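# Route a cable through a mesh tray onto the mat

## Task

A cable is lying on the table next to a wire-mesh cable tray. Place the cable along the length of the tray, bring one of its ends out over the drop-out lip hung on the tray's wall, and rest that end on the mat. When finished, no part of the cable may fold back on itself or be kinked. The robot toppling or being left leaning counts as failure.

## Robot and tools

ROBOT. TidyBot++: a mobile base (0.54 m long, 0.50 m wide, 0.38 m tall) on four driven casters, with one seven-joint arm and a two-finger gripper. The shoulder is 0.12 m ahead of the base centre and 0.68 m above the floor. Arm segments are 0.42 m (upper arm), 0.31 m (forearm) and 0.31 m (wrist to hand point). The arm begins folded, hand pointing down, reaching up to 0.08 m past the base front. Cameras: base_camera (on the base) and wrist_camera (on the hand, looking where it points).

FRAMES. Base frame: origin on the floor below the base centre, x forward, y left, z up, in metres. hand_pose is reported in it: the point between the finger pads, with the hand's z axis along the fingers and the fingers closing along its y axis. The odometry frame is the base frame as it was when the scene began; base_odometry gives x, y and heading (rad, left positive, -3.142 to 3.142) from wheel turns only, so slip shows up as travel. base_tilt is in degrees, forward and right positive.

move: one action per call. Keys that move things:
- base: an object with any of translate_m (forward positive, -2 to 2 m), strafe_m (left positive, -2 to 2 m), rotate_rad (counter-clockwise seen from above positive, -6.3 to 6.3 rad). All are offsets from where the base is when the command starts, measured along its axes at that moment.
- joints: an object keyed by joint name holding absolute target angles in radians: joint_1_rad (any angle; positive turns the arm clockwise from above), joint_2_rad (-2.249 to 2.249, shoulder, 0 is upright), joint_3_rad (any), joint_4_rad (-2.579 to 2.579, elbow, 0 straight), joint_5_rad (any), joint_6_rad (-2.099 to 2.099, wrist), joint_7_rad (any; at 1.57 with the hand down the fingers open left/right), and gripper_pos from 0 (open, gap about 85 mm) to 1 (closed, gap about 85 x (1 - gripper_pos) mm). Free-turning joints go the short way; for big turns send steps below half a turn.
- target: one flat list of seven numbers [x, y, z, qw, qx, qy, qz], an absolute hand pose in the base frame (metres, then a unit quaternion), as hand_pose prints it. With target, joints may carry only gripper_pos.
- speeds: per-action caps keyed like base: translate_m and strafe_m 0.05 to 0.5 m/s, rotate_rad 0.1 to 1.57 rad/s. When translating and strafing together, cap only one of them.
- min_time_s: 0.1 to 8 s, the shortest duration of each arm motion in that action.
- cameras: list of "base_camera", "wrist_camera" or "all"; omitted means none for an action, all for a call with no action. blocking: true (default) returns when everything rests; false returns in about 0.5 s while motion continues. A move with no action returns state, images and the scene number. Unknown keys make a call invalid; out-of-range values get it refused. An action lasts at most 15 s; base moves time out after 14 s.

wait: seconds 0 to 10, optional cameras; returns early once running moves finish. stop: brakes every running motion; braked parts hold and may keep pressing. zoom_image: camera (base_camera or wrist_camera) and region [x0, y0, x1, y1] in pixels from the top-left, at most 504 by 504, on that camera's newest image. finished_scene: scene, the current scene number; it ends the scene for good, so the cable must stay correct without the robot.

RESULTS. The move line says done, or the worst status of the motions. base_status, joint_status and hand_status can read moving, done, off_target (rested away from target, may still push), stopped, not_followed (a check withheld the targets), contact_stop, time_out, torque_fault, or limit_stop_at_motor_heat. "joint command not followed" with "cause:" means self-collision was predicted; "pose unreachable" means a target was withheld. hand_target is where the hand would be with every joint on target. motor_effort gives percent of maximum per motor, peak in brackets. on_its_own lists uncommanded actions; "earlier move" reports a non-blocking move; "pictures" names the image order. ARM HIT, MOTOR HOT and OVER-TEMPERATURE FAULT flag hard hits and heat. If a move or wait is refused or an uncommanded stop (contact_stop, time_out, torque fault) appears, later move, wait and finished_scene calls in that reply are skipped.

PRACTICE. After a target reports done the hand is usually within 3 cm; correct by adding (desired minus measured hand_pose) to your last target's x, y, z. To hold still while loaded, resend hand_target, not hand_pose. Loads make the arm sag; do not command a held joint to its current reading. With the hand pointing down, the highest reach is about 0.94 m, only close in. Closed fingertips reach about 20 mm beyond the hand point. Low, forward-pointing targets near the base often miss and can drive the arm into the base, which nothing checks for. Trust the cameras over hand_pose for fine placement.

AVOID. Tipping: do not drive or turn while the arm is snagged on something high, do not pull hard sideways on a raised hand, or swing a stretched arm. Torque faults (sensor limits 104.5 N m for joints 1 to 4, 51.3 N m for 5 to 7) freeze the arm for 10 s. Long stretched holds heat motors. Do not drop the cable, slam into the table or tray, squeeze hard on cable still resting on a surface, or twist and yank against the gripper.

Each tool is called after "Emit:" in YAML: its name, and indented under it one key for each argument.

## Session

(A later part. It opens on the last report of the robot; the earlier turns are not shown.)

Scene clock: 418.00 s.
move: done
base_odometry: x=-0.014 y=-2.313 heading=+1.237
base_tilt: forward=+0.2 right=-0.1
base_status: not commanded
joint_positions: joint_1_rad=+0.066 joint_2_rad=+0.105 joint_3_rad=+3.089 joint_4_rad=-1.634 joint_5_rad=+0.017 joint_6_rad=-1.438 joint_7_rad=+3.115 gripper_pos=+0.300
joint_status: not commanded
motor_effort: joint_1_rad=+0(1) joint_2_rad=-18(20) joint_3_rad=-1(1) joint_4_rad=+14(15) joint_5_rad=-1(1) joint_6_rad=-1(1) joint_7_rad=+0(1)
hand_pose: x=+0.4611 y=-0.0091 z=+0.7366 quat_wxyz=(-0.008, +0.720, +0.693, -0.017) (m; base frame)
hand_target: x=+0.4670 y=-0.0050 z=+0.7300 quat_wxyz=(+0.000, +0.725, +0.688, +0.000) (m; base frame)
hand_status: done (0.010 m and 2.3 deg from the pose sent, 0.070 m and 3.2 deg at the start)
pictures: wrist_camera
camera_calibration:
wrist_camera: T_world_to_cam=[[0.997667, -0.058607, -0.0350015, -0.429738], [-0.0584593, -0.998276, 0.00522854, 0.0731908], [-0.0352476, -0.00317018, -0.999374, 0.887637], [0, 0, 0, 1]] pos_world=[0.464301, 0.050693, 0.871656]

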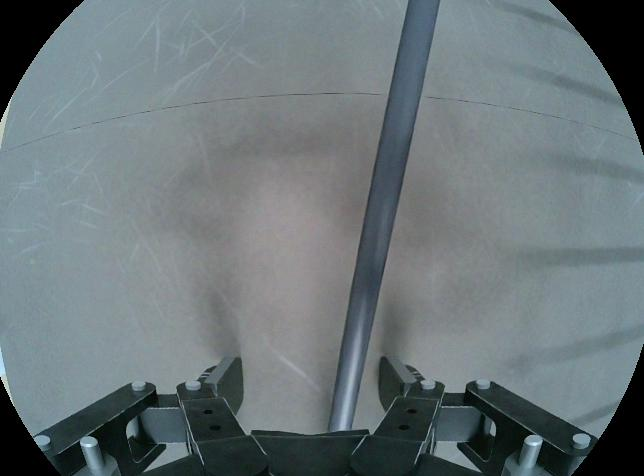

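Emit:
move:
  target: [0.475, -0.005, 0.728, 0, 0.745, 0.667, 0]

Emit:
move:
  joints: {"gripper_pos": 0.95}

Emit:
move:
  target: [0.475, 0, 0.9, 0, 0.735, 0.678, 0]
  min_time_s: 2
  cameras: ["wrist_camera"]

Emit:
move:
  joints: {"joint_1_rad": -0.02, "joint_2_rad": 0.43, "joint_3_rad": 3.16, "joint_4_rad": -0.6, "joint_5_rad": 0.045, "joint_6_rad": -1.6, "joint_7_rad": 3.2}
  min_time_s: 2.5
  cameras: ["wrist_camera"]

Emit:
move:
  joints: {"joint_1_rad": -0.02, "joint_2_rad": 0.541, "joint_3_rad": 3.16, "joint_4_rad": -0.98, "joint_5_rad": 0.045, "joint_6_rad": -1.098, "joint_7_rad": 3.2}
  min_time_s: 2.5
  cameras: ["wrist_camera"]

Scene clock: 427.27 s.
move: done
base_odometry: x=-0.014 y=-2.313 heading=+1.237
base_tilt: forward=+0.1 right=-0.1
base_status: not commanded
joint_positions: joint_1_rad=+0.079 joint_2_rad=+0.105 joint_3_rad=+3.073 joint_4_rad=-1.635 joint_5_rad=+0.017 joint_6_rad=-1.433 joint_7_rad=+3.086 gripper_pos=+0.300
joint_status: not commanded
motor_effort: joint_1_rad=+1(1) joint_2_rad=-17(18) joint_3_rad=-1(1) joint_4_rad=+13(14) joint_5_rad=+0(1) joint_6_rad=+0(0) joint_7_rad=+0(1)
hand_pose: x=+0.4625 y=-0.0081 z=+0.7363 quat_wxyz=(-0.007, +0.729, +0.684, -0.015) (m; base frame)
hand_target: x=+0.4750 y=-0.0050 z=+0.7280 quat_wxyz=(+0.000, +0.745, +0.667, +0.000) (m; base frame)
hand_status: done (0.015 m and 3.2 deg from the pose sent, 0.017 m and 4.7 deg at the start)
pictures: none

Scene clock: 428.17 s.
move: done
base_odometry: x=-0.014 y=-2.313 heading=+1.237
base_tilt: forward=+0.1 right=-0.1
base_status: not commanded
joint_positions: joint_1_rad=+0.080 joint_2_rad=+0.097 joint_3_rad=+3.072 joint_4_rad=-1.628 joint_5_rad=+0.017 joint_6_rad=-1.413 joint_7_rad=+3.086 gripper_pos=+0.922
joint_status: all done
motor_effort: joint_1_rad=+0(1) joint_2_rad=-13(16) joint_3_rad=+0(1) joint_4_rad=+11(12) joint_5_rad=+1(2) joint_6_rad=+3(4) joint_7_rad=+0(1)
hand_pose: x=+0.4706 y=-0.0080 z=+0.7413 quat_wxyz=(+0.005, +0.729, +0.684, -0.002) (m; base frame)
hand_target: x=+0.4750 y=-0.0050 z=+0.7280 quat_wxyz=(+0.000, +0.745, +0.667, +0.000) (m; base frame)
hand_status: not commanded
pictures: none

Scene clock: 430.70 s.
move: done
base_odometry: x=-0.014 y=-2.313 heading=+1.237
base_tilt: forward=+0.2 right=-0.1
base_status: not commanded
joint_positions: joint_1_rad=+0.081 joint_2_rad=+0.129 joint_3_rad=+3.043 joint_4_rad=-1.074 joint_5_rad=+0.017 joint_6_rad=-1.885 joint_7_rad=+3.086 gripper_pos=+0.922
joint_status: not commanded
motor_effort: joint_1_rad=+0(1) joint_2_rad=-20(22) joint_3_rad=-1(1) joint_4_rad=+15(16) joint_5_rad=+0(2) joint_6_rad=+1(4) joint_7_rad=+1(2)
hand_pose: x=+0.4818 y=-0.0007 z=+0.9014 quat_wxyz=(+0.020, +0.723, +0.690, +0.018) (m; base frame)
hand_target: x=+0.4750 y=+0.0000 z=+0.9000 quat_wxyz=(+0.000, +0.735, +0.678, +0.000) (m; base frame)
hand_status: done (0.007 m and 3.7 deg from the pose sent, 0.159 m and 1.2 deg at the start)
pictures: wrist_camera
camera_calibration:
wrist_camera: T_world_to_cam=[[0.996382, -0.066097, 0.053427, -0.523294], [-0.0657319, -0.997801, -0.00856384, 0.0979943], [0.0538755, 0.005021, -0.998535, 1.00934], [0, 0, 0, 1]] pos_world=[0.473463, 0.0581227, 1.03666]

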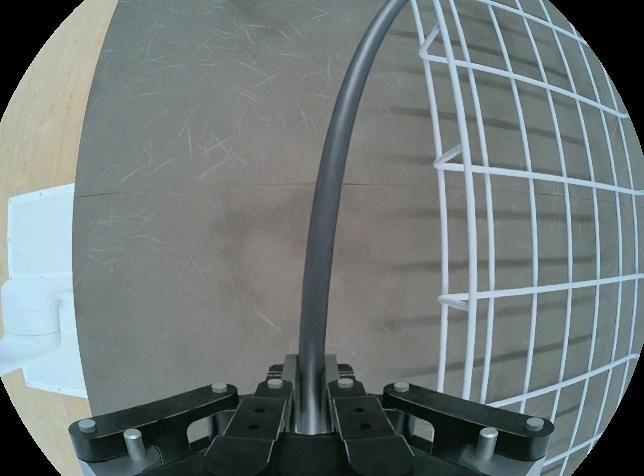

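Scene clock: 433.50 s.
move: done
base_odometry: x=-0.014 y=-2.313 heading=+1.237
base_tilt: forward=+0.2 right=-0.1
base_status: not commanded
joint_positions: joint_1_rad=-0.003 joint_2_rad=+0.401 joint_3_rad=+3.149 joint_4_rad=-0.626 joint_5_rad=+0.017 joint_6_rad=-1.669 joint_7_rad=+3.114 gripper_pos=+0.922
joint_status: all done
motor_effort: joint_1_rad=-1(2) joint_2_rad=-29(30) joint_3_rad=-1(2) joint_4_rad=+15(16) joint_5_rad=-1(3) joint_6_rad=+4(5) joint_7_rad=+0(2)
hand_pose: x=+0.6863 y=-0.0053 z=+0.9510 quat_wxyz=(+0.161, +0.702, +0.677, +0.151) (m; base frame)
hand_target: x=+0.7164 y=-0.0086 z=+0.9550 quat_wxyz=(+0.201, +0.666, +0.701, +0.156) (m; base frame)
hand_status: not commanded
pictures: wrist_camera
camera_calibration:
wrist_camera: T_world_to_cam=[[0.900846, -0.0517612, 0.431042, -1.02338], [-0.0524587, -0.99857, -0.0102774, 0.0996678], [0.430958, -0.0133535, -0.902273, 0.697438], [0, 0, 0, 1]] pos_world=[0.62657, 0.0558672, 1.07142]

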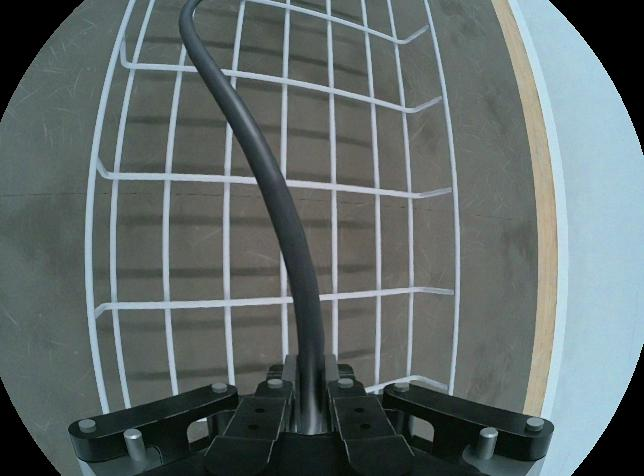

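Scene clock: 436.30 s.
move: done
base_odometry: x=-0.014 y=-2.313 heading=+1.237
base_tilt: forward=+0.2 right=-0.1
base_status: not commanded
joint_positions: joint_1_rad=-0.004 joint_2_rad=+0.505 joint_3_rad=+3.150 joint_4_rad=-0.949 joint_5_rad=+0.017 joint_6_rad=-1.166 joint_7_rad=+3.115 gripper_pos=+0.922
joint_status: all done
motor_effort: joint_1_rad=-1(2) joint_2_rad=-31(35) joint_3_rad=-1(2) joint_4_rad=+16(18) joint_5_rad=-1(3) joint_6_rad=+5(6) joint_7_rad=+1(2)
hand_pose: x=+0.7897 y=-0.0057 z=+0.8167 quat_wxyz=(+0.188, +0.692, +0.674, +0.177) (m; base frame)
hand_target: x=+0.8052 y=-0.0072 z=+0.7887 quat_wxyz=(+0.206, +0.657, +0.708, +0.158) (m; base frame)
hand_status: not commanded
pictures: wrist_camera
camera_calibration:
wrist_camera: T_world_to_cam=[[0.866114, -0.0419692, 0.498081, -1.08598], [-0.0431007, -0.999028, -0.00923187, 0.0951294], [0.497984, -0.0134718, -0.867081, 0.450018], [0, 0, 0, 1]] pos_world=[0.720581, 0.0555218, 0.931986]

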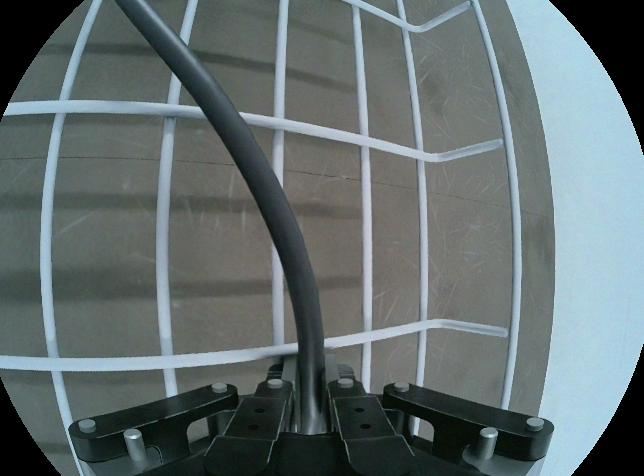

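Emit:
move:
  joints: {"joint_2_rad": 0.48, "joint_4_rad": -0.75, "joint_6_rad": -1.4}
  min_time_s: 1.5
  cameras: ["wrist_camera"]

Emit:
move:
  base: {"strafe_m": -0.08}
  speeds: {"strafe_m": 0.1}
  cameras: ["wrist_camera"]

Scene clock: 446.80 s.
move: done
base_odometry: x=-0.014 y=-2.313 heading=+1.237
base_tilt: forward=+0.2 right=+0.0
base_status: not commanded
joint_positions: joint_1_rad=-0.006 joint_2_rad=+0.504 joint_3_rad=+3.150 joint_4_rad=-0.775 joint_5_rad=+0.017 joint_6_rad=-1.346 joint_7_rad=+3.115 gripper_pos=+0.922
joint_status: all done
motor_effort: joint_1_rad=-1(1) joint_2_rad=-34(36) joint_3_rad=-1(2) joint_4_rad=+16(18) joint_5_rad=-1(2) joint_6_rad=+4(6) joint_7_rad=+2(2)
hand_pose: x=+0.7772 y=-0.0043 z=+0.8700 quat_wxyz=(+0.186, +0.693, +0.674, +0.175) (m; base frame)
hand_target: x=+0.7621 y=-0.0083 z=+0.8890 quat_wxyz=(+0.202, +0.663, +0.704, +0.155) (m; base frame)
hand_status: not commanded
pictures: wrist_camera
camera_calibration:
wrist_camera: T_world_to_cam=[[0.868277, -0.0423883, 0.494265, -1.09998], [-0.0434534, -0.999012, -0.00934078, 0.0968637], [0.494173, -0.0133671, -0.869261, 0.507352], [0, 0, 0, 1]] pos_world=[0.708574, 0.0569237, 0.985606]

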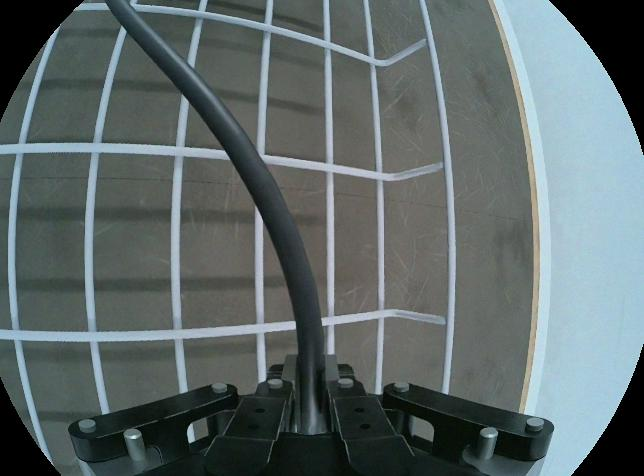

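Scene clock: 448.17 s.
move: done
base_odometry: x=+0.062 y=-2.339 heading=+1.237
base_tilt: forward=+0.2 right=-0.1
base_status: done
joint_positions: joint_1_rad=-0.016 joint_2_rad=+0.504 joint_3_rad=+3.151 joint_4_rad=-0.775 joint_5_rad=+0.017 joint_6_rad=-1.348 joint_7_rad=+3.115 gripper_pos=+0.922
joint_status: not commanded
motor_effort: joint_1_rad=+0(3) joint_2_rad=-33(35) joint_3_rad=-1(2) joint_4_rad=+17(17) joint_5_rad=-1(1) joint_6_rad=+4(5) joint_7_rad=+2(2)
hand_pose: x=+0.7767 y=+0.0019 z=+0.8696 quat_wxyz=(+0.185, +0.690, +0.678, +0.175) (m; base frame)
hand_target: x=+0.7621 y=-0.0083 z=+0.8890 quat_wxyz=(+0.202, +0.663, +0.704, +0.155) (m; base frame)
hand_status: not commanded
pictures: wrist_camera
camera_calibration:
wrist_camera: T_world_to_cam=[[0.869675, -0.0340681, 0.492447, -1.09865], [-0.0342621, -0.999376, -0.00863032, 0.0951972], [0.492434, -0.00936668, -0.8703, 0.509668], [0, 0, 0, 1]] pos_world=[0.707756, 0.0624826, 0.985414]

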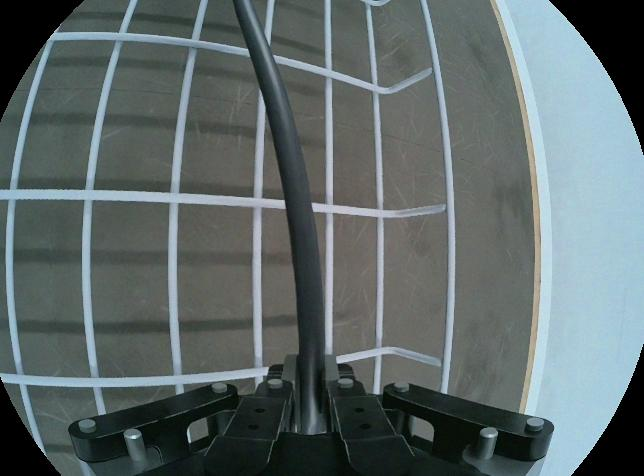

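Emit:
move:
  joints: {"joint_1_rad": -0.02, "joint_2_rad": 0.541, "joint_3_rad": 3.16, "joint_4_rad": -1.0, "joint_5_rad": 0.045, "joint_6_rad": -1.078, "joint_7_rad": 3.2}
  min_time_s: 1.5

Emit:
move:
  joints: {"gripper_pos": 0.6}

Emit:
move:
  joints: {"joint_1_rad": -0.02, "joint_2_rad": 0.43, "joint_3_rad": 3.16, "joint_4_rad": -0.6, "joint_5_rad": 0.045, "joint_6_rad": -1.6, "joint_7_rad": 3.2}
  min_time_s: 1.5
  cameras: ["wrist_camera"]

Emit:
move:
  joints: {"joint_1_rad": -0.02, "joint_2_rad": 0.1, "joint_3_rad": 3.16, "joint_4_rad": -0.75, "joint_5_rad": 0.045, "joint_6_rad": -2.05, "joint_7_rad": 3.2}
  min_time_s: 1.5

Emit:
move:
  base: {"strafe_m": -0.45}
  cameras: ["wrist_camera"]

Scene clock: 457.70 s.
move: done
base_odometry: x=+0.062 y=-2.339 heading=+1.237
base_tilt: forward=+0.2 right=-0.1
base_status: not commanded
joint_positions: joint_1_rad=-0.016 joint_2_rad=+0.500 joint_3_rad=+3.151 joint_4_rad=-0.957 joint_5_rad=+0.017 joint_6_rad=-1.162 joint_7_rad=+3.115 gripper_pos=+0.922
joint_status: all done
motor_effort: joint_1_rad=+0(2) joint_2_rad=-25(35) joint_3_rad=+0(2) joint_4_rad=+14(18) joint_5_rad=-1(2) joint_6_rad=+6(8) joint_7_rad=+1(2)
hand_pose: x=+0.7883 y=+0.0020 z=+0.8171 quat_wxyz=(+0.187, +0.688, +0.678, +0.178) (m; base frame)
hand_target: x=+0.8055 y=-0.0071 z=+0.7824 quat_wxyz=(+0.206, +0.656, +0.708, +0.158) (m; base frame)
hand_status: not commanded
pictures: none

Scene clock: 458.43 s.
move: done
base_odometry: x=+0.062 y=-2.339 heading=+1.237
base_tilt: forward=+0.1 right=+0.0
base_status: not commanded
joint_positions: joint_1_rad=-0.016 joint_2_rad=+0.500 joint_3_rad=+3.152 joint_4_rad=-0.958 joint_5_rad=+0.018 joint_6_rad=-1.123 joint_7_rad=+3.115 gripper_pos=+0.600
joint_status: all done
motor_effort: joint_1_rad=+1(1) joint_2_rad=-26(29) joint_3_rad=-1(2) joint_4_rad=+13(14) joint_5_rad=+0(1) joint_6_rad=+3(6) joint_7_rad=+1(2)
hand_pose: x=+0.7986 y=+0.0019 z=+0.8231 quat_wxyz=(+0.200, +0.684, +0.674, +0.191) (m; base frame)
hand_target: x=+0.8055 y=-0.0071 z=+0.7824 quat_wxyz=(+0.206, +0.656, +0.708, +0.158) (m; base frame)
hand_status: not commanded
pictures: none

Scene clock: 460.57 s.
move: done
base_odometry: x=+0.062 y=-2.339 heading=+1.237
base_tilt: forward=+0.2 right=-0.1
base_status: not commanded
joint_positions: joint_1_rad=-0.016 joint_2_rad=+0.448 joint_3_rad=+3.152 joint_4_rad=-0.622 joint_5_rad=+0.018 joint_6_rad=-1.545 joint_7_rad=+3.115 gripper_pos=+0.600
joint_status: all done
motor_effort: joint_1_rad=+0(1) joint_2_rad=-30(38) joint_3_rad=-1(2) joint_4_rad=+15(18) joint_5_rad=+1(2) joint_6_rad=+4(5) joint_7_rad=+1(2)
hand_pose: x=+0.7334 y=+0.0012 z=+0.9432 quat_wxyz=(+0.189, +0.690, +0.675, +0.180) (m; base frame)
hand_target: x=+0.7164 y=-0.0086 z=+0.9550 quat_wxyz=(+0.201, +0.666, +0.701, +0.156) (m; base frame)
hand_status: not commanded
pictures: wrist_camera
camera_calibration:
wrist_camera: T_world_to_cam=[[0.86327, -0.0380489, 0.503306, -1.10282], [-0.0378681, -0.999227, -0.0105881, 0.0981748], [0.503319, -0.00991883, -0.864044, 0.581068], [0, 0, 0, 1]] pos_world=[0.663284, 0.0619015, 1.05816]

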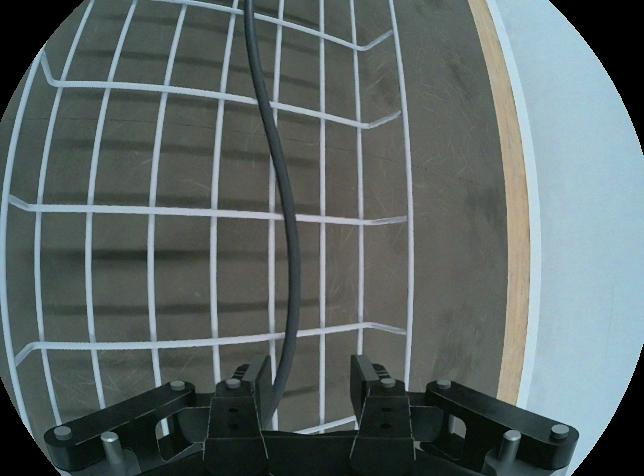

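Scene clock: 462.63 s.
move: done
base_odometry: x=+0.062 y=-2.339 heading=+1.237
base_tilt: forward=+0.2 right=-0.1
base_status: not commanded
joint_positions: joint_1_rad=-0.016 joint_2_rad=+0.111 joint_3_rad=+3.152 joint_4_rad=-0.724 joint_5_rad=+0.018 joint_6_rad=-1.996 joint_7_rad=+3.115 gripper_pos=+0.600
joint_status: all done
motor_effort: joint_1_rad=+0(1) joint_2_rad=-16(34) joint_3_rad=-1(2) joint_4_rad=+12(16) joint_5_rad=-1(2) joint_6_rad=+3(4) joint_7_rad=+0(2)
hand_pose: x=+0.4939 y=-0.0011 z=+1.0147 quat_wxyz=(+0.113, +0.709, +0.688, +0.106) (m; base frame)
hand_target: x=+0.4717 y=-0.0099 z=+1.0059 quat_wxyz=(+0.101, +0.690, +0.714, +0.069) (m; base frame)
hand_status: not commanded
pictures: none

Scene clock: 464.87 s.
move: done
base_odometry: x=+0.487 y=-2.487 heading=+1.237
base_tilt: forward=+0.2 right=-0.1
base_status: done
joint_positions: joint_1_rad=-0.016 joint_2_rad=+0.111 joint_3_rad=+3.156 joint_4_rad=-0.724 joint_5_rad=+0.018 joint_6_rad=-1.997 joint_7_rad=+3.115 gripper_pos=+0.600
joint_status: not commanded
motor_effort: joint_1_rad=+0(2) joint_2_rad=-17(18) joint_3_rad=-1(2) joint_4_rad=+12(13) joint_5_rad=+0(2) joint_6_rad=+2(3) joint_7_rad=+1(2)
hand_pose: x=+0.4935 y=-0.0026 z=+1.0146 quat_wxyz=(+0.113, +0.710, +0.687, +0.105) (m; base frame)
hand_target: x=+0.4717 y=-0.0099 z=+1.0059 quat_wxyz=(+0.101, +0.690, +0.714, +0.069) (m; base frame)
hand_status: not commanded
pictures: wrist_camera
camera_calibration:
wrist_camera: T_world_to_cam=[[0.950963, -0.0518967, 0.304919, -0.773886], [-0.0523365, -0.998607, -0.00673713, 0.0892687], [0.304843, -0.00955162, -0.952355, 0.95098], [0, 0, 0, 1]] pos_world=[0.450709, 0.0580656, 1.14224]

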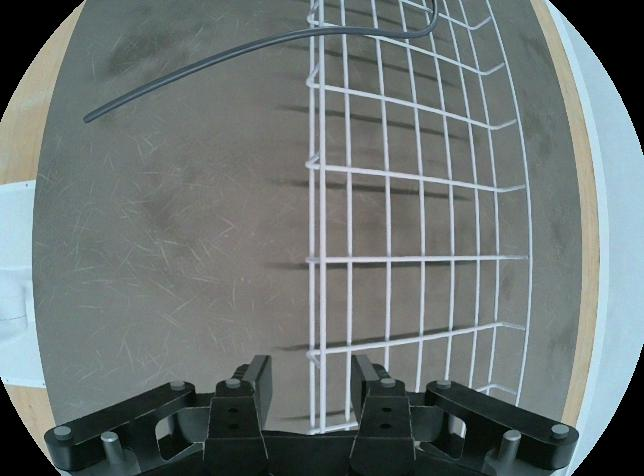

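Emit:
move:
  base: {"strafe_m": 0.31}

Emit:
move:
  target: [0.44, 0.0, 0.83, 0, 0.983, 0.182, 0]
  joints: {"gripper_pos": 0.3}
  cameras: ["wrist_camera"]

Scene clock: 487.57 s.
move: done
base_odometry: x=+0.194 y=-2.385 heading=+1.237
base_tilt: forward=+0.2 right=+0.0
base_status: done
joint_positions: joint_1_rad=-0.023 joint_2_rad=+0.109 joint_3_rad=+3.157 joint_4_rad=-0.725 joint_5_rad=+0.019 joint_6_rad=-1.999 joint_7_rad=+3.115 gripper_pos=+0.600
joint_status: not commanded
motor_effort: joint_1_rad=+0(3) joint_2_rad=-17(19) joint_3_rad=-1(2) joint_4_rad=+12(13) joint_5_rad=-1(1) joint_6_rad=+2(3) joint_7_rad=+1(1)
hand_pose: x=+0.4924 y=-0.0007 z=+1.0146 quat_wxyz=(+0.113, +0.709, +0.688, +0.104) (m; base frame)
hand_target: x=+0.4717 y=-0.0099 z=+1.0059 quat_wxyz=(+0.101, +0.690, +0.714, +0.069) (m; base frame)
hand_status: not commanded
pictures: none

Scene clock: 489.93 s.
move: done
base_odometry: x=+0.194 y=-2.385 heading=+1.237
base_tilt: forward=+0.2 right=-0.1
base_status: not commanded
joint_positions: joint_1_rad=-0.023 joint_2_rad=+0.046 joint_3_rad=+3.157 joint_4_rad=-1.398 joint_5_rad=+0.019 joint_6_rad=-1.748 joint_7_rad=+2.030 gripper_pos=+0.300
joint_status: all done
motor_effort: joint_1_rad=+0(1) joint_2_rad=-18(19) joint_3_rad=+0(1) joint_4_rad=+14(15) joint_5_rad=+0(1) joint_6_rad=-1(3) joint_7_rad=+1(2)
hand_pose: x=+0.4348 y=-0.0020 z=+0.8310 quat_wxyz=(+0.004, +0.973, +0.229, -0.027) (m; base frame)
hand_target: x=+0.4400 y=+0.0000 z=+0.8300 quat_wxyz=(+0.000, +0.983, +0.182, +0.000) (m; base frame)
hand_status: done (0.006 m and 6.4 deg from the pose sent, 0.192 m and 69.4 deg at the start)
pictures: wrist_camera
camera_calibration:
wrist_camera: T_world_to_cam=[[0.428195, -0.903677, -0.00403486, -0.179649], [-0.902651, -0.427914, 0.0459394, 0.412697], [-0.043241, -0.016029, -0.998936, 0.984088], [0, 0, 0, 1]] pos_world=[0.491999, 0.0300278, 0.963357]

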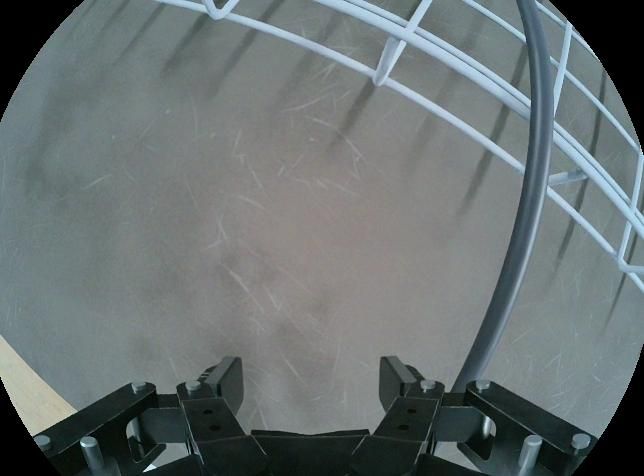

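Emit:
move:
  base: {"strafe_m": -0.13}

Emit:
move:
  target: [0.44, 0.0, 0.77, 0, 0.99, 0.139, 0]
  cameras: ["wrist_camera"]

Scene clock: 501.00 s.
move: done
base_odometry: x=+0.317 y=-2.428 heading=+1.237
base_tilt: forward=+0.1 right=-0.1
base_status: done
joint_positions: joint_1_rad=-0.015 joint_2_rad=+0.044 joint_3_rad=+3.159 joint_4_rad=-1.398 joint_5_rad=+0.019 joint_6_rad=-1.747 joint_7_rad=+2.027 gripper_pos=+0.300
joint_status: not commanded
motor_effort: joint_1_rad=+0(2) joint_2_rad=-17(18) joint_3_rad=-1(2) joint_4_rad=+14(15) joint_5_rad=+0(2) joint_6_rad=+0(1) joint_7_rad=+1(1)
hand_pose: x=+0.4348 y=-0.0048 z=+0.8318 quat_wxyz=(+0.004, +0.974, +0.224, -0.025) (m; base frame)
hand_target: x=+0.4400 y=+0.0000 z=+0.8300 quat_wxyz=(+0.000, +0.983, +0.182, +0.000) (m; base frame)
hand_status: not commanded
pictures: none

Scene clock: 502.20 s.
move: done
base_odometry: x=+0.317 y=-2.428 heading=+1.237
base_tilt: forward=+0.2 right=-0.2
base_status: not commanded
joint_positions: joint_1_rad=-0.015 joint_2_rad=+0.041 joint_3_rad=+3.159 joint_4_rad=-1.594 joint_5_rad=+0.019 joint_6_rad=-1.559 joint_7_rad=+1.942 gripper_pos=+0.300
joint_status: not commanded
motor_effort: joint_1_rad=+0(1) joint_2_rad=-17(18) joint_3_rad=-1(1) joint_4_rad=+14(15) joint_5_rad=+0(1) joint_6_rad=-1(1) joint_7_rad=+1(1)
hand_pose: x=+0.4339 y=-0.0050 z=+0.7714 quat_wxyz=(+0.005, +0.983, +0.184, -0.027) (m; base frame)
hand_target: x=+0.4400 y=+0.0000 z=+0.7700 quat_wxyz=(+0.000, +0.990, +0.139, +0.000) (m; base frame)
hand_status: done (0.008 m and 6.1 deg from the pose sent, 0.062 m and 10.3 deg at the start)
pictures: wrist_camera
camera_calibration:
wrist_camera: T_world_to_cam=[[0.342267, -0.939603, 0.0004568, -0.148563], [-0.938562, -0.341865, 0.0472144, 0.428331], [-0.0442067, -0.0165887, -0.998885, 0.924921], [0, 0, 0, 1]] pos_world=[0.493752, 0.0221839, 0.903734]

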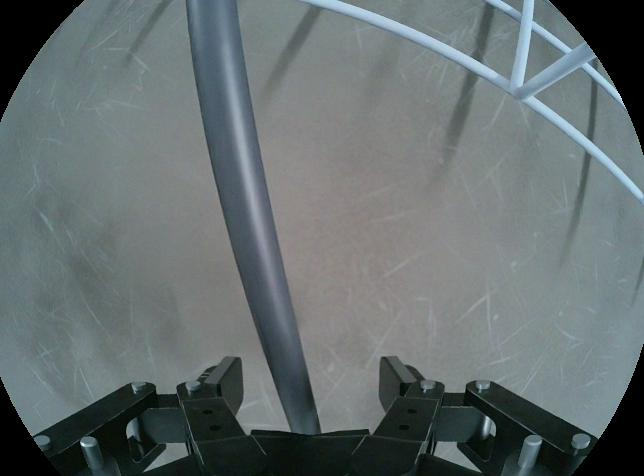

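Emit:
move:
  target: [0.442, 0.003, 0.73, 0, 0.970, 0.242, 0]
  cameras: ["wrist_camera"]

Scene clock: 506.27 s.
move: done
base_odometry: x=+0.317 y=-2.428 heading=+1.237
base_tilt: forward=+0.2 right=+0.0
base_status: not commanded
joint_positions: joint_1_rad=-0.015 joint_2_rad=+0.041 joint_3_rad=+3.159 joint_4_rad=-1.705 joint_5_rad=+0.019 joint_6_rad=-1.434 joint_7_rad=+1.994 gripper_pos=+0.300
joint_status: not commanded
motor_effort: joint_1_rad=+0(1) joint_2_rad=-16(18) joint_3_rad=-1(1) joint_4_rad=+14(15) joint_5_rad=-1(1) joint_6_rad=+0(1) joint_7_rad=+1(2)
hand_pose: x=+0.4339 y=-0.0049 z=+0.7364 quat_wxyz=(+0.005, +0.977, +0.211, -0.021) (m; base frame)
hand_target: x=+0.4420 y=+0.0030 z=+0.7300 quat_wxyz=(+0.000, +0.970, +0.242, +0.000) (m; base frame)
hand_status: done (0.013 m and 4.4 deg from the pose sent, 0.043 m and 7.5 deg at the start)
pictures: wrist_camera
camera_calibration:
wrist_camera: T_world_to_cam=[[0.393113, -0.919486, 0.00263078, -0.17197], [-0.918973, -0.392795, 0.0346396, 0.430501], [-0.0308173, -0.0160349, -0.999396, 0.884434], [0, 0, 0, 1]] pos_world=[0.490478, 0.025156, 0.86944]

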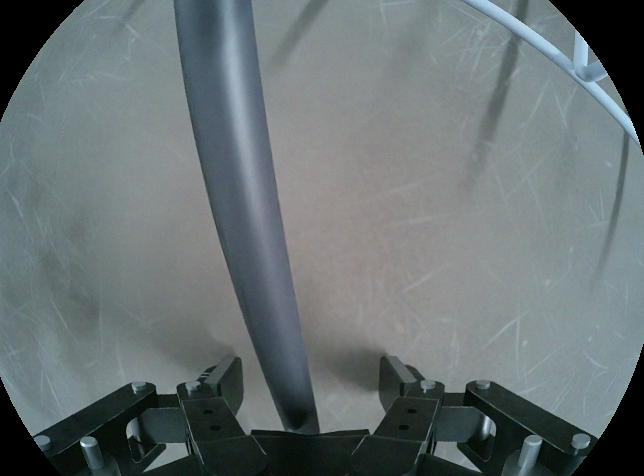

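Emit:
move:
  joints: {"gripper_pos": 0.95}

Emit:
move:
  target: [0.45, 0.0, 0.9, 0, 0.940, 0.342, 0]
  min_time_s: 2
  cameras: ["wrist_camera"]

Scene clock: 512.20 s.
move: done
base_odometry: x=+0.317 y=-2.428 heading=+1.237
base_tilt: forward=+0.2 right=-0.1
base_status: not commanded
joint_positions: joint_1_rad=-0.015 joint_2_rad=+0.026 joint_3_rad=+3.156 joint_4_rad=-1.705 joint_5_rad=+0.016 joint_6_rad=-1.425 joint_7_rad=+1.994 gripper_pos=+0.945
joint_status: all done
motor_effort: joint_1_rad=+0(2) joint_2_rad=-14(17) joint_3_rad=+0(2) joint_4_rad=+12(15) joint_5_rad=-1(4) joint_6_rad=+0(1) joint_7_rad=+0(2)
hand_pose: x=+0.4357 y=-0.0036 z=+0.7409 quat_wxyz=(+0.007, +0.977, +0.211, -0.009) (m; base frame)
hand_target: x=+0.4420 y=+0.0030 z=+0.7300 quat_wxyz=(+0.000, +0.970, +0.242, +0.000) (m; base frame)
hand_status: not commanded
pictures: none

Scene clock: 514.50 s.
move: done
base_odometry: x=+0.317 y=-2.428 heading=+1.237
base_tilt: forward=+0.2 right=-0.1
base_status: not commanded
joint_positions: joint_1_rad=+0.002 joint_2_rad=+0.063 joint_3_rad=+3.146 joint_4_rad=-1.151 joint_5_rad=+0.016 joint_6_rad=-1.876 joint_7_rad=+2.184 gripper_pos=+0.945
joint_status: not commanded
motor_effort: joint_1_rad=+0(1) joint_2_rad=-18(18) joint_3_rad=-1(1) joint_4_rad=+14(16) joint_5_rad=-1(1) joint_6_rad=+1(1) joint_7_rad=+1(1)
hand_pose: x=+0.4563 y=-0.0056 z=+0.9006 quat_wxyz=(+0.015, +0.955, +0.296, +0.022) (m; base frame)
hand_target: x=+0.4500 y=+0.0000 z=+0.9000 quat_wxyz=(+0.000, +0.940, +0.342, +0.000) (m; base frame)
hand_status: done (0.008 m and 6.3 deg from the pose sent, 0.160 m and 15.6 deg at the start)
pictures: wrist_camera
camera_calibration:
wrist_camera: T_world_to_cam=[[0.547686, -0.835633, 0.041933, -0.287347], [-0.834648, -0.54916, -0.0422497, 0.475148], [0.0583331, -0.0118598, -0.998227, 1.00752], [0, 0, 0, 1]] pos_world=[0.495186, 0.0327647, 1.03786]

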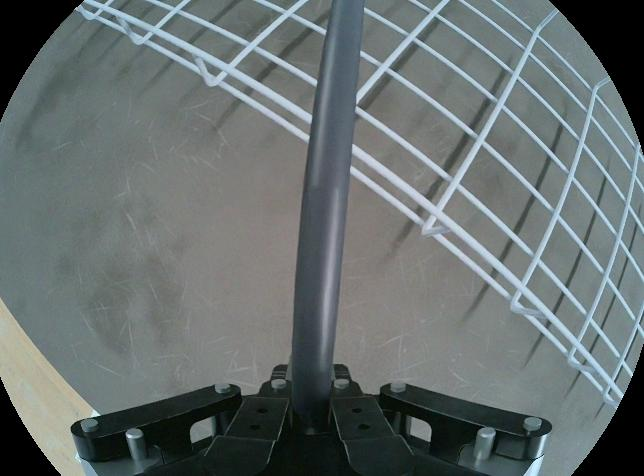

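Emit:
move:
  base: {"strafe_m": -0.15}
  speeds: {"strafe_m": 0.08}
  joints: {"joint_1_rad": -0.02, "joint_2_rad": 0.43, "joint_3_rad": 3.16, "joint_4_rad": -0.6, "joint_5_rad": 0.045, "joint_6_rad": -1.6, "joint_7_rad": 2.95}
  min_time_s: 2.5
  cameras: ["wrist_camera"]

Scene clock: 527.17 s.
move: done
base_odometry: x=+0.459 y=-2.477 heading=+1.237
base_tilt: forward=+0.2 right=-0.1
base_status: done
joint_positions: joint_1_rad=-0.009 joint_2_rad=+0.403 joint_3_rad=+3.147 joint_4_rad=-0.626 joint_5_rad=+0.016 joint_6_rad=-1.663 joint_7_rad=+2.864 gripper_pos=+0.945
joint_status: all done
motor_effort: joint_1_rad=+0(2) joint_2_rad=-29(31) joint_3_rad=-1(2) joint_4_rad=+15(16) joint_5_rad=+0(2) joint_6_rad=+4(4) joint_7_rad=+0(2)
hand_pose: x=+0.6885 y=-0.0012 z=+0.9507 quat_wxyz=(+0.141, +0.778, +0.587, +0.173) (m; base frame)
hand_target: x=+0.7164 y=-0.0086 z=+0.9550 quat_wxyz=(+0.180, +0.749, +0.612, +0.179) (m; base frame)
hand_status: not commanded
pictures: wrist_camera
camera_calibration:
wrist_camera: T_world_to_cam=[[0.859536, -0.291053, 0.420103, -0.986576], [-0.265639, -0.956664, -0.11929, 0.354389], [0.436617, -0.00906152, -0.899602, 0.689838], [0, 0, 0, 1]] pos_world=[0.640942, 0.058136, 1.07732]

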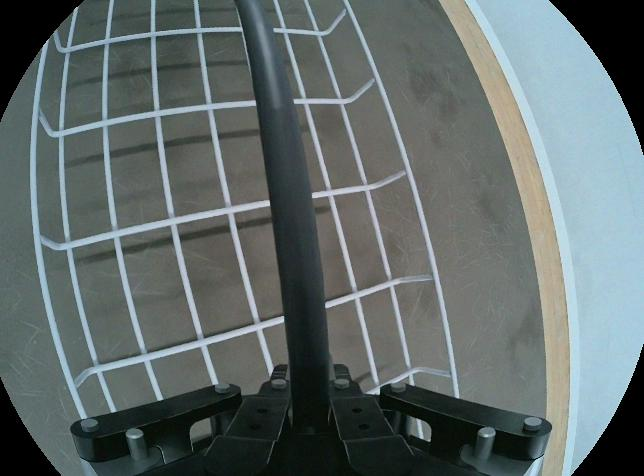

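Emit:
move:
  base: {"strafe_m": -0.06}
  speeds: {"strafe_m": 0.08}
  joints: {"joint_1_rad": -0.02, "joint_2_rad": 0.5, "joint_3_rad": 3.16, "joint_4_rad": -0.78, "joint_5_rad": 0.045, "joint_6_rad": -1.34, "joint_7_rad": 3.2}
  min_time_s: 1.5
  cameras: ["wrist_camera"]

Scene clock: 534.37 s.
move: done
base_odometry: x=+0.516 y=-2.497 heading=+1.236
base_tilt: forward=+0.2 right=-0.1
base_status: done
joint_positions: joint_1_rad=-0.018 joint_2_rad=+0.470 joint_3_rad=+3.151 joint_4_rad=-0.752 joint_5_rad=+0.017 joint_6_rad=-1.404 joint_7_rad=+3.114 gripper_pos=+0.945
joint_status: all done
motor_effort: joint_1_rad=-1(3) joint_2_rad=-33(34) joint_3_rad=-1(2) joint_4_rad=+15(17) joint_5_rad=-1(3) joint_6_rad=+4(5) joint_7_rad=+1(1)
hand_pose: x=+0.7586 y=+0.0035 z=+0.8935 quat_wxyz=(+0.184, +0.690, +0.678, +0.176) (m; base frame)
hand_target: x=+0.7771 y=-0.0081 z=+0.8716 quat_wxyz=(+0.206, +0.661, +0.704, +0.158) (m; base frame)
hand_status: not commanded
pictures: wrist_camera
camera_calibration:
wrist_camera: T_world_to_cam=[[0.869239, -0.0343627, 0.493196, -1.09499], [-0.0333741, -0.999384, -0.0108101, 0.0976675], [0.493264, -0.00706334, -0.869851, 0.53827], [0, 0, 0, 1]] pos_world=[0.689556, 0.0637826, 1.00931]

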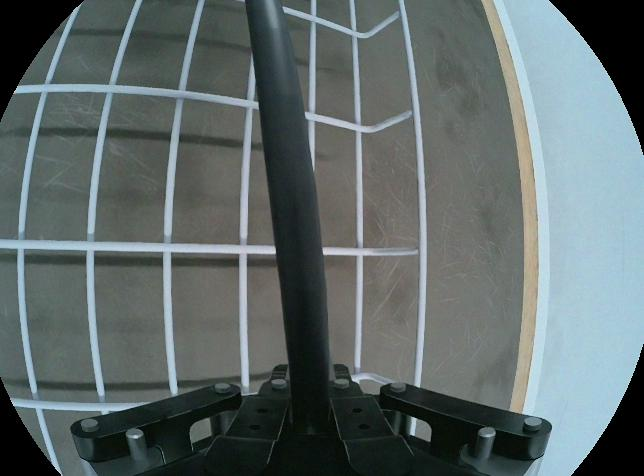

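Emit:
move:
  joints: {"joint_1_rad": -0.02, "joint_2_rad": 0.541, "joint_3_rad": 3.16, "joint_4_rad": -1.0, "joint_5_rad": 0.045, "joint_6_rad": -1.078, "joint_7_rad": 3.2}
  min_time_s: 2

Emit:
move:
  joints: {"gripper_pos": 0.6}

Emit:
move:
  joints: {"joint_1_rad": -0.02, "joint_2_rad": 0.43, "joint_3_rad": 3.16, "joint_4_rad": -0.6, "joint_5_rad": 0.045, "joint_6_rad": -1.6, "joint_7_rad": 3.2}
  min_time_s: 1.5
  cameras: ["wrist_camera"]

Emit:
move:
  base: {"strafe_m": -0.2}
  joints: {"joint_1_rad": -0.02, "joint_2_rad": -0.2, "joint_3_rad": 3.16, "joint_4_rad": -0.75, "joint_5_rad": 0.045, "joint_6_rad": -1.7, "joint_7_rad": 3.2}
  min_time_s: 1.5
  cameras: ["wrist_camera"]

Scene clock: 547.40 s.
move: done
base_odometry: x=+0.516 y=-2.497 heading=+1.236
base_tilt: forward=+0.2 right=-0.1
base_status: not commanded
joint_positions: joint_1_rad=-0.018 joint_2_rad=+0.509 joint_3_rad=+3.151 joint_4_rad=-0.971 joint_5_rad=+0.017 joint_6_rad=-1.142 joint_7_rad=+3.115 gripper_pos=+0.945
joint_status: all done
motor_effort: joint_1_rad=-1(3) joint_2_rad=-35(36) joint_3_rad=-2(3) joint_4_rad=+17(18) joint_5_rad=-1(3) joint_6_rad=+4(5) joint_7_rad=+1(2)
hand_pose: x=+0.7916 y=+0.0036 z=+0.8074 quat_wxyz=(+0.186, +0.688, +0.679, +0.177) (m; base frame)
hand_target: x=+0.8055 y=-0.0072 z=+0.7824 quat_wxyz=(+0.206, +0.656, +0.708, +0.158) (m; base frame)
hand_status: not commanded
pictures: none

Scene clock: 548.13 s.
move: off_target
base_odometry: x=+0.516 y=-2.497 heading=+1.236
base_tilt: forward=+0.2 right=+0.0
base_status: not commanded
joint_positions: joint_1_rad=-0.018 joint_2_rad=+0.509 joint_3_rad=+3.152 joint_4_rad=-0.985 joint_5_rad=+0.017 joint_6_rad=-1.140 joint_7_rad=+3.115 gripper_pos=+0.775
joint_status: gripper_pos off_target (ended at +0.775, target +0.600)
motor_effort: joint_1_rad=+0(1) joint_2_rad=-31(35) joint_3_rad=+0(1) joint_4_rad=+15(21) joint_5_rad=+2(3) joint_6_rad=+10(12) joint_7_rad=+3(3)
hand_pose: x=+0.7889 y=+0.0034 z=+0.8010 quat_wxyz=(+0.182, +0.689, +0.680, +0.173) (m; base frame)
hand_target: x=+0.8055 y=-0.0072 z=+0.7824 quat_wxyz=(+0.206, +0.656, +0.708, +0.158) (m; base frame)
hand_status: not commanded
pictures: none

Scene clock: 549.93 s.
move: off_target
base_odometry: x=+0.516 y=-2.497 heading=+1.237
base_tilt: forward=+0.3 right=+0.0
base_status: not commanded
joint_positions: joint_1_rad=-0.018 joint_2_rad=+0.627 joint_3_rad=+3.152 joint_4_rad=-0.707 joint_5_rad=+0.017 joint_6_rad=-1.430 joint_7_rad=+3.115 gripper_pos=+0.742
joint_status: joint_2_rad off_target (ended at +0.627, target +0.430); joint_4_rad off_target (ended at -0.707, target -0.600); joint_6_rad off_target (ended at -1.430, target -1.600); the others done
on_its_own: gripper_pos moved -0.032 toward your old target +0.600
motor_effort: joint_1_rad=-1(2) joint_2_rad=-80(81) joint_3_rad=-2(3) joint_4_rad=+27(29) joint_5_rad=+1(3) joint_6_rad=-11(11) joint_7_rad=+3(3)
hand_pose: x=+0.7863 y=+0.0032 z=+0.8070 quat_wxyz=(+0.139, +0.700, +0.689, +0.127) (m; base frame)
hand_target: x=+0.7163 y=-0.0086 z=+0.9550 quat_wxyz=(+0.201, +0.666, +0.701, +0.155) (m; base frame)
hand_status: not commanded
pictures: wrist_camera
camera_calibration:
wrist_camera: T_world_to_cam=[[0.928625, -0.0338353, 0.369474, -1.02326], [-0.0354572, -0.999368, -0.00240215, 0.0922985], [0.369322, -0.0108698, -0.929238, 0.594715], [0, 0, 0, 1]] pos_world=[0.733854, 0.0640824, 0.93092]

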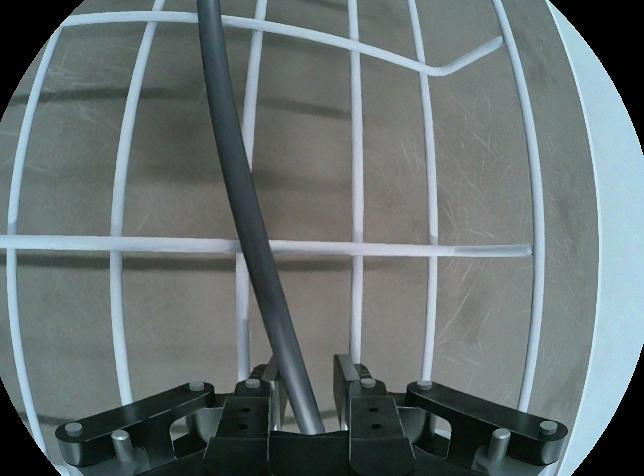

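Scene clock: 552.13 s.
move: done
TORQUE WARNING: joint_2_rad reached its warning level (56.7 N m). A warning alone does not stop the arm.
base_odometry: x=+0.705 y=-2.563 heading=+1.237
base_tilt: forward=+0.2 right=-0.1
base_status: done
joint_positions: joint_1_rad=-0.016 joint_2_rad=-0.202 joint_3_rad=+3.162 joint_4_rad=-0.726 joint_5_rad=+0.061 joint_6_rad=-1.660 joint_7_rad=+3.141 gripper_pos=+0.600
joint_status: all done
on_its_own: gripper_pos moved -0.143 to your old target +0.600
motor_effort: joint_1_rad=+0(22) joint_2_rad=-6(95) joint_3_rad=-1(11) joint_4_rad=+11(31) joint_5_rad=-1(19) joint_6_rad=+7(35) joint_7_rad=+0(8)
hand_pose: x=+0.4461 y=-0.0213 z=+1.1876 quat_wxyz=(+0.344, +0.641, +0.613, +0.308) (m; base frame)
hand_target: x=+0.4419 y=-0.0137 z=+1.1668 quat_wxyz=(+0.325, +0.628, +0.648, +0.284) (m; base frame)
hand_status: not commanded
pictures: wrist_camera
camera_calibration:
wrist_camera: T_world_to_cam=[[0.573317, -0.0322161, 0.8187, -1.22374], [-0.0630278, -0.998, 0.00486539, 0.0602823], [0.816906, -0.0543903, -0.574201, 0.45158], [0, 0, 0, 1]] pos_world=[0.336495, 0.045299, 1.26088]

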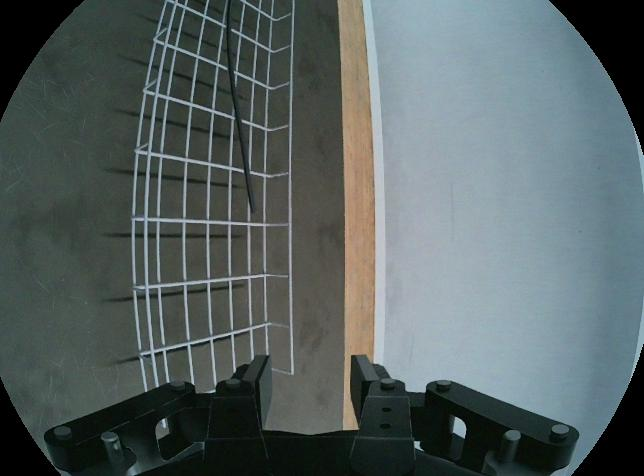

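Emit:
move:
  base: {"strafe_m": 1.0, "translate_m": -0.35}
  cameras: ["wrist_camera"]

Emit:
zoom_image:
  camera: "wrist_camera"
  region: [100, 0, 400, 400]

Emit:
move:
  base: {"strafe_m": 0.8}
  cameras: ["wrist_camera"]

Scene clock: 565.33 s.
move: done
base_odometry: x=-0.355 y=-2.566 heading=+1.237
base_tilt: forward=+0.2 right=-0.1
base_status: done
joint_positions: joint_1_rad=-0.016 joint_2_rad=-0.201 joint_3_rad=+3.162 joint_4_rad=-0.727 joint_5_rad=+0.061 joint_6_rad=-1.660 joint_7_rad=+3.141 gripper_pos=+0.600
joint_status: not commanded
motor_effort: joint_1_rad=+0(1) joint_2_rad=-6(9) joint_3_rad=+0(2) joint_4_rad=+11(12) joint_5_rad=-1(1) joint_6_rad=+7(8) joint_7_rad=+1(2)
hand_pose: x=+0.4466 y=-0.0212 z=+1.1868 quat_wxyz=(+0.343, +0.641, +0.614, +0.307) (m; base frame)
hand_target: x=+0.4419 y=-0.0137 z=+1.1668 quat_wxyz=(+0.325, +0.628, +0.648, +0.284) (m; base frame)
hand_status: not commanded
pictures: wrist_camera
camera_calibration:
wrist_camera: T_world_to_cam=[[0.574956, -0.0321867, 0.817551, -1.22276], [-0.0630051, -0.998001, 0.00501842, 0.060228], [0.815755, -0.0543952, -0.575835, 0.453125], [0, 0, 0, 1]] pos_world=[0.337188, 0.0453989, 1.26029]

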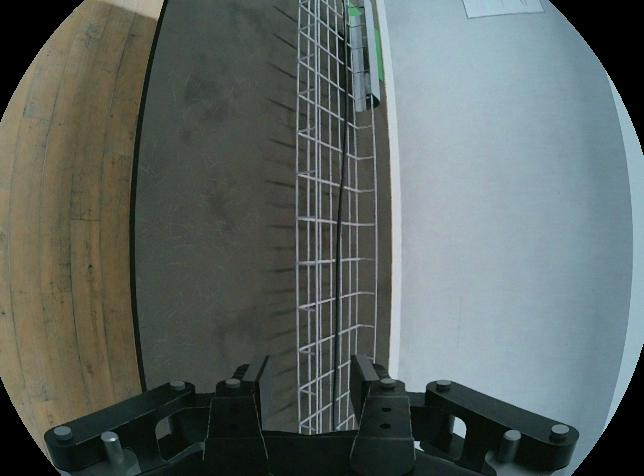

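Scaled by 1.260.

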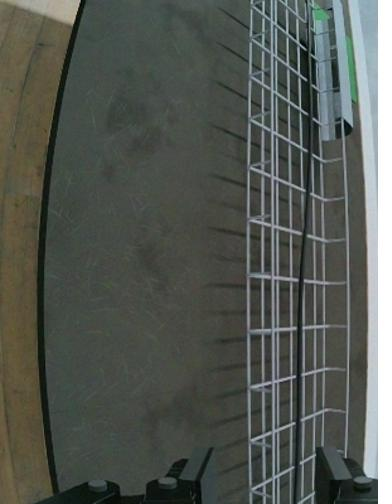

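Scene clock: 568.23 s.
move: done
base_odometry: x=-1.111 y=-2.304 heading=+1.238
base_tilt: forward=+0.2 right=-0.1
base_status: done
joint_positions: joint_1_rad=-0.016 joint_2_rad=-0.201 joint_3_rad=+3.162 joint_4_rad=-0.727 joint_5_rad=+0.061 joint_6_rad=-1.660 joint_7_rad=+3.141 gripper_pos=+0.600
joint_status: not commanded
motor_effort: joint_1_rad=+0(1) joint_2_rad=-6(7) joint_3_rad=+0(2) joint_4_rad=+11(12) joint_5_rad=+0(2) joint_6_rad=+7(7) joint_7_rad=+0(2)
hand_pose: x=+0.4466 y=-0.0212 z=+1.1868 quat_wxyz=(+0.343, +0.641, +0.614, +0.308) (m; base frame)
hand_target: x=+0.4419 y=-0.0137 z=+1.1668 quat_wxyz=(+0.325, +0.628, +0.648, +0.284) (m; base frame)
hand_status: not commanded
pictures: wrist_camera
camera_calibration:
wrist_camera: T_world_to_cam=[[0.574974, -0.0319894, 0.817546, -1.22277], [-0.0627303, -0.998018, 0.00506673, 0.0600742], [0.815763, -0.0541982, -0.575841, 0.453121], [0, 0, 0, 1]] pos_world=[0.337187, 0.0453979, 1.26029]

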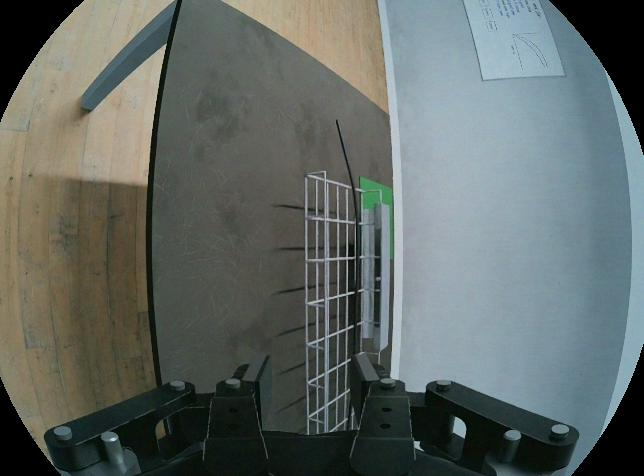

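Emit:
move:
  base: {"strafe_m": 1.1}

Emit:
move:
  base: {"translate_m": 2.0}

Emit:
move:
  base: {"translate_m": 0.55, "rotate_rad": -3.14}

Emit:
move:
  base: {"strafe_m": 1.1}
  cameras: ["wrist_camera"]

Scene clock: 581.13 s.
move: done
base_odometry: x=-2.151 y=-1.945 heading=+1.238
base_tilt: forward=+0.1 right=-0.1
base_status: done
joint_positions: joint_1_rad=-0.016 joint_2_rad=-0.201 joint_3_rad=+3.162 joint_4_rad=-0.727 joint_5_rad=+0.061 joint_6_rad=-1.660 joint_7_rad=+3.141 gripper_pos=+0.600
joint_status: not commanded
motor_effort: joint_1_rad=+0(1) joint_2_rad=-6(7) joint_3_rad=-1(2) joint_4_rad=+11(12) joint_5_rad=+0(2) joint_6_rad=+7(7) joint_7_rad=+1(2)
hand_pose: x=+0.4466 y=-0.0210 z=+1.1868 quat_wxyz=(+0.343, +0.641, +0.614, +0.308) (m; base frame)
hand_target: x=+0.4419 y=-0.0137 z=+1.1668 quat_wxyz=(+0.325, +0.628, +0.648, +0.284) (m; base frame)
hand_status: not commanded
pictures: none

Scene clock: 586.30 s.
move: done
base_odometry: x=-1.497 y=-0.054 heading=+1.238
base_tilt: forward=+0.2 right=-0.1
base_status: done
joint_positions: joint_1_rad=-0.016 joint_2_rad=-0.198 joint_3_rad=+3.162 joint_4_rad=-0.728 joint_5_rad=+0.061 joint_6_rad=-1.660 joint_7_rad=+3.141 gripper_pos=+0.600
joint_status: not commanded
motor_effort: joint_1_rad=+0(1) joint_2_rad=-5(9) joint_3_rad=+0(1) joint_4_rad=+11(12) joint_5_rad=-1(1) joint_6_rad=+7(8) joint_7_rad=+0(2)
hand_pose: x=+0.4484 y=-0.0210 z=+1.1852 quat_wxyz=(+0.341, +0.642, +0.615, +0.306) (m; base frame)
hand_target: x=+0.4419 y=-0.0137 z=+1.1668 quat_wxyz=(+0.325, +0.628, +0.648, +0.284) (m; base frame)
hand_status: not commanded
pictures: none

Scene clock: 590.03 s.
move: done
base_odometry: x=-1.318 y=+0.466 heading=-1.901
base_tilt: forward=+0.1 right=-0.1
base_status: done
joint_positions: joint_1_rad=-0.016 joint_2_rad=-0.201 joint_3_rad=+3.162 joint_4_rad=-0.728 joint_5_rad=+0.061 joint_6_rad=-1.660 joint_7_rad=+3.141 gripper_pos=+0.600
joint_status: not commanded
motor_effort: joint_1_rad=+1(1) joint_2_rad=-6(8) joint_3_rad=+0(1) joint_4_rad=+12(12) joint_5_rad=+0(2) joint_6_rad=+7(7) joint_7_rad=+1(2)
hand_pose: x=+0.4470 y=-0.0210 z=+1.1861 quat_wxyz=(+0.342, +0.641, +0.614, +0.307) (m; base frame)
hand_target: x=+0.4419 y=-0.0137 z=+1.1668 quat_wxyz=(+0.325, +0.628, +0.648, +0.284) (m; base frame)
hand_status: not commanded
pictures: none

Scene clock: 593.50 s.
move: done
base_odometry: x=-0.277 y=+0.109 heading=-1.902
base_tilt: forward=+0.2 right=-0.1
base_status: done
joint_positions: joint_1_rad=-0.016 joint_2_rad=-0.201 joint_3_rad=+3.161 joint_4_rad=-0.728 joint_5_rad=+0.061 joint_6_rad=-1.660 joint_7_rad=+3.141 gripper_pos=+0.600
joint_status: not commanded
motor_effort: joint_1_rad=+0(1) joint_2_rad=-6(7) joint_3_rad=-1(2) joint_4_rad=+11(12) joint_5_rad=-1(2) joint_6_rad=+7(7) joint_7_rad=-1(2)
hand_pose: x=+0.4470 y=-0.0209 z=+1.1861 quat_wxyz=(+0.342, +0.641, +0.614, +0.307) (m; base frame)
hand_target: x=+0.4419 y=-0.0137 z=+1.1668 quat_wxyz=(+0.325, +0.628, +0.648, +0.284) (m; base frame)
hand_status: not commanded
pictures: wrist_camera
camera_calibration:
wrist_camera: T_world_to_cam=[[0.576549, -0.0315849, 0.816452, -1.22175], [-0.062243, -0.998047, 0.00534373, 0.0597867], [0.814688, -0.0538993, -0.577389, 0.454827], [0, 0, 0, 1]] pos_world=[0.33758, 0.0455958, 1.25979]

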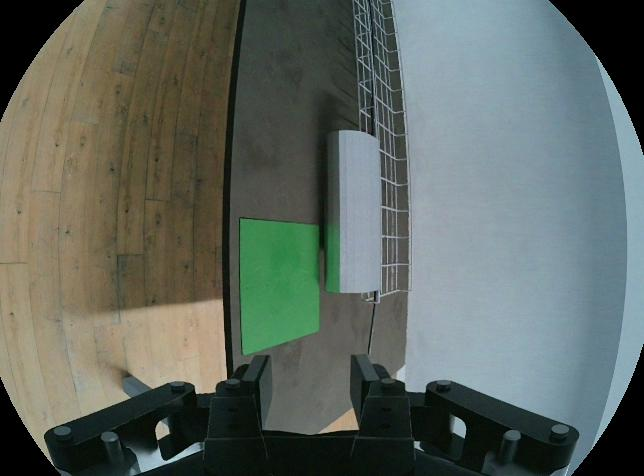

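Emit:
move:
  base: {"translate_m": 0.57, "strafe_m": -0.05}
  joints: {"joint_1_rad": 0.1, "joint_2_rad": 0.0, "joint_3_rad": 3.16, "joint_4_rad": -0.8, "joint_5_rad": 0.045, "joint_6_rad": -2.0, "joint_7_rad": 3.2, "gripper_pos": 0.3}
  cameras: ["all"]

Scene clock: 625.90 s.
move: done
base_odometry: x=-0.509 y=-0.414 heading=-1.901
base_tilt: forward=+0.2 right=-0.1
base_status: done
joint_positions: joint_1_rad=+0.088 joint_2_rad=+0.001 joint_3_rad=+3.161 joint_4_rad=-0.780 joint_5_rad=+0.061 joint_6_rad=-1.948 joint_7_rad=+3.141 gripper_pos=+0.300
joint_status: all done
motor_effort: joint_1_rad=+1(1) joint_2_rad=-13(18) joint_3_rad=+0(1) joint_4_rad=+12(14) joint_5_rad=-1(2) joint_6_rad=+4(8) joint_7_rad=+0(2)
hand_pose: x=+0.4618 y=-0.0537 z=+1.0409 quat_wxyz=(+0.169, +0.740, +0.641, +0.118) (m; base frame)
hand_target: x=+0.4451 y=-0.0503 z=+1.0285 quat_wxyz=(+0.142, +0.726, +0.666, +0.095) (m; base frame)
hand_status: not commanded
pictures: base_camera, wrist_camera
camera_calibration:
wrist_camera: T_world_to_cam=[[0.904548, -0.14171, 0.402133, -0.838865], [-0.166591, -0.985646, 0.0273905, 0.0547371], [0.392479, -0.091768, -0.915171, 0.90167], [0, 0, 0, 1]] pos_world=[0.414026, 0.0178206, 1.16102]

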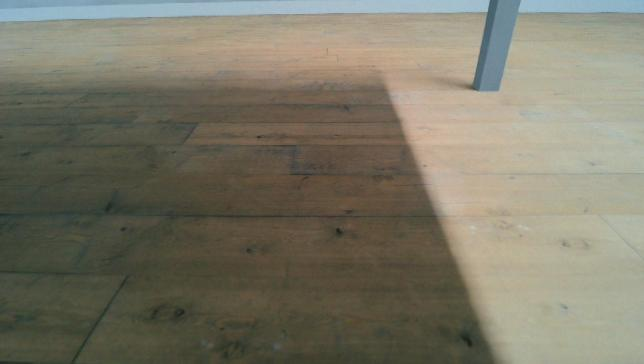

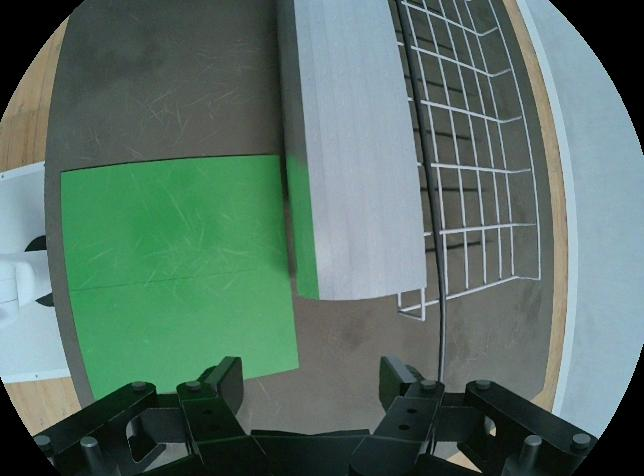

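Emit:
move:
  joints: {"joint_1_rad": 0.31, "joint_2_rad": 0.553, "joint_3_rad": 3.16, "joint_4_rad": -0.60, "joint_5_rad": 0.045, "joint_6_rad": -1.482, "joint_7_rad": 3.45, "gripper_pos": 0.2}
  min_time_s: 2
  cameras: ["wrist_camera"]

Scene clock: 642.27 s.
move: done
base_odometry: x=-0.509 y=-0.414 heading=-1.901
base_tilt: forward=+0.2 right=+0.0
base_status: not commanded
joint_positions: joint_1_rad=+0.302 joint_2_rad=+0.536 joint_3_rad=+3.161 joint_4_rad=-0.625 joint_5_rad=+0.061 joint_6_rad=-1.544 joint_7_rad=+3.364 gripper_pos=+0.200
joint_status: all done
motor_effort: joint_1_rad=+0(1) joint_2_rad=-34(37) joint_3_rad=-1(2) joint_4_rad=+15(17) joint_5_rad=+0(2) joint_6_rad=+3(4) joint_7_rad=+0(2)
hand_pose: x=+0.7168 y=-0.2138 z=+0.8877 quat_wxyz=(+0.206, +0.726, +0.652, +0.076) (m; base frame)
hand_target: x=+0.7404 y=-0.2210 z=+0.8955 quat_wxyz=(+0.236, +0.692, +0.677, +0.089) (m; base frame)
hand_status: not commanded
pictures: wrist_camera
camera_calibration:
wrist_camera: T_world_to_cam=[[0.912019, -0.0845778, 0.401334, -1.02306], [-0.153329, -0.977867, 0.142358, -0.166217], [0.380411, -0.191369, -0.904801, 0.624796], [0, 0, 0, 1]] pos_world=[0.66988, -0.129499, 0.999565]

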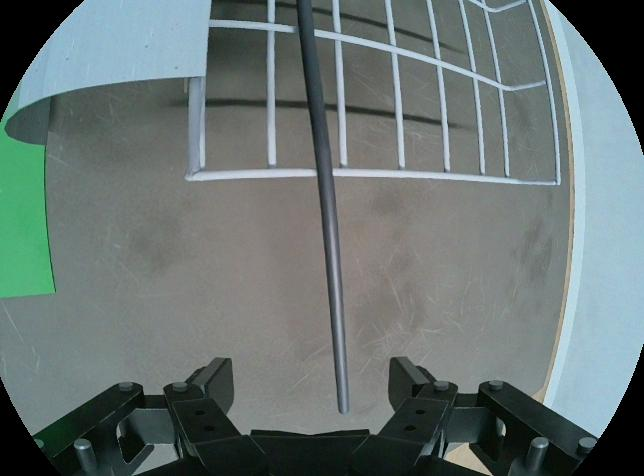

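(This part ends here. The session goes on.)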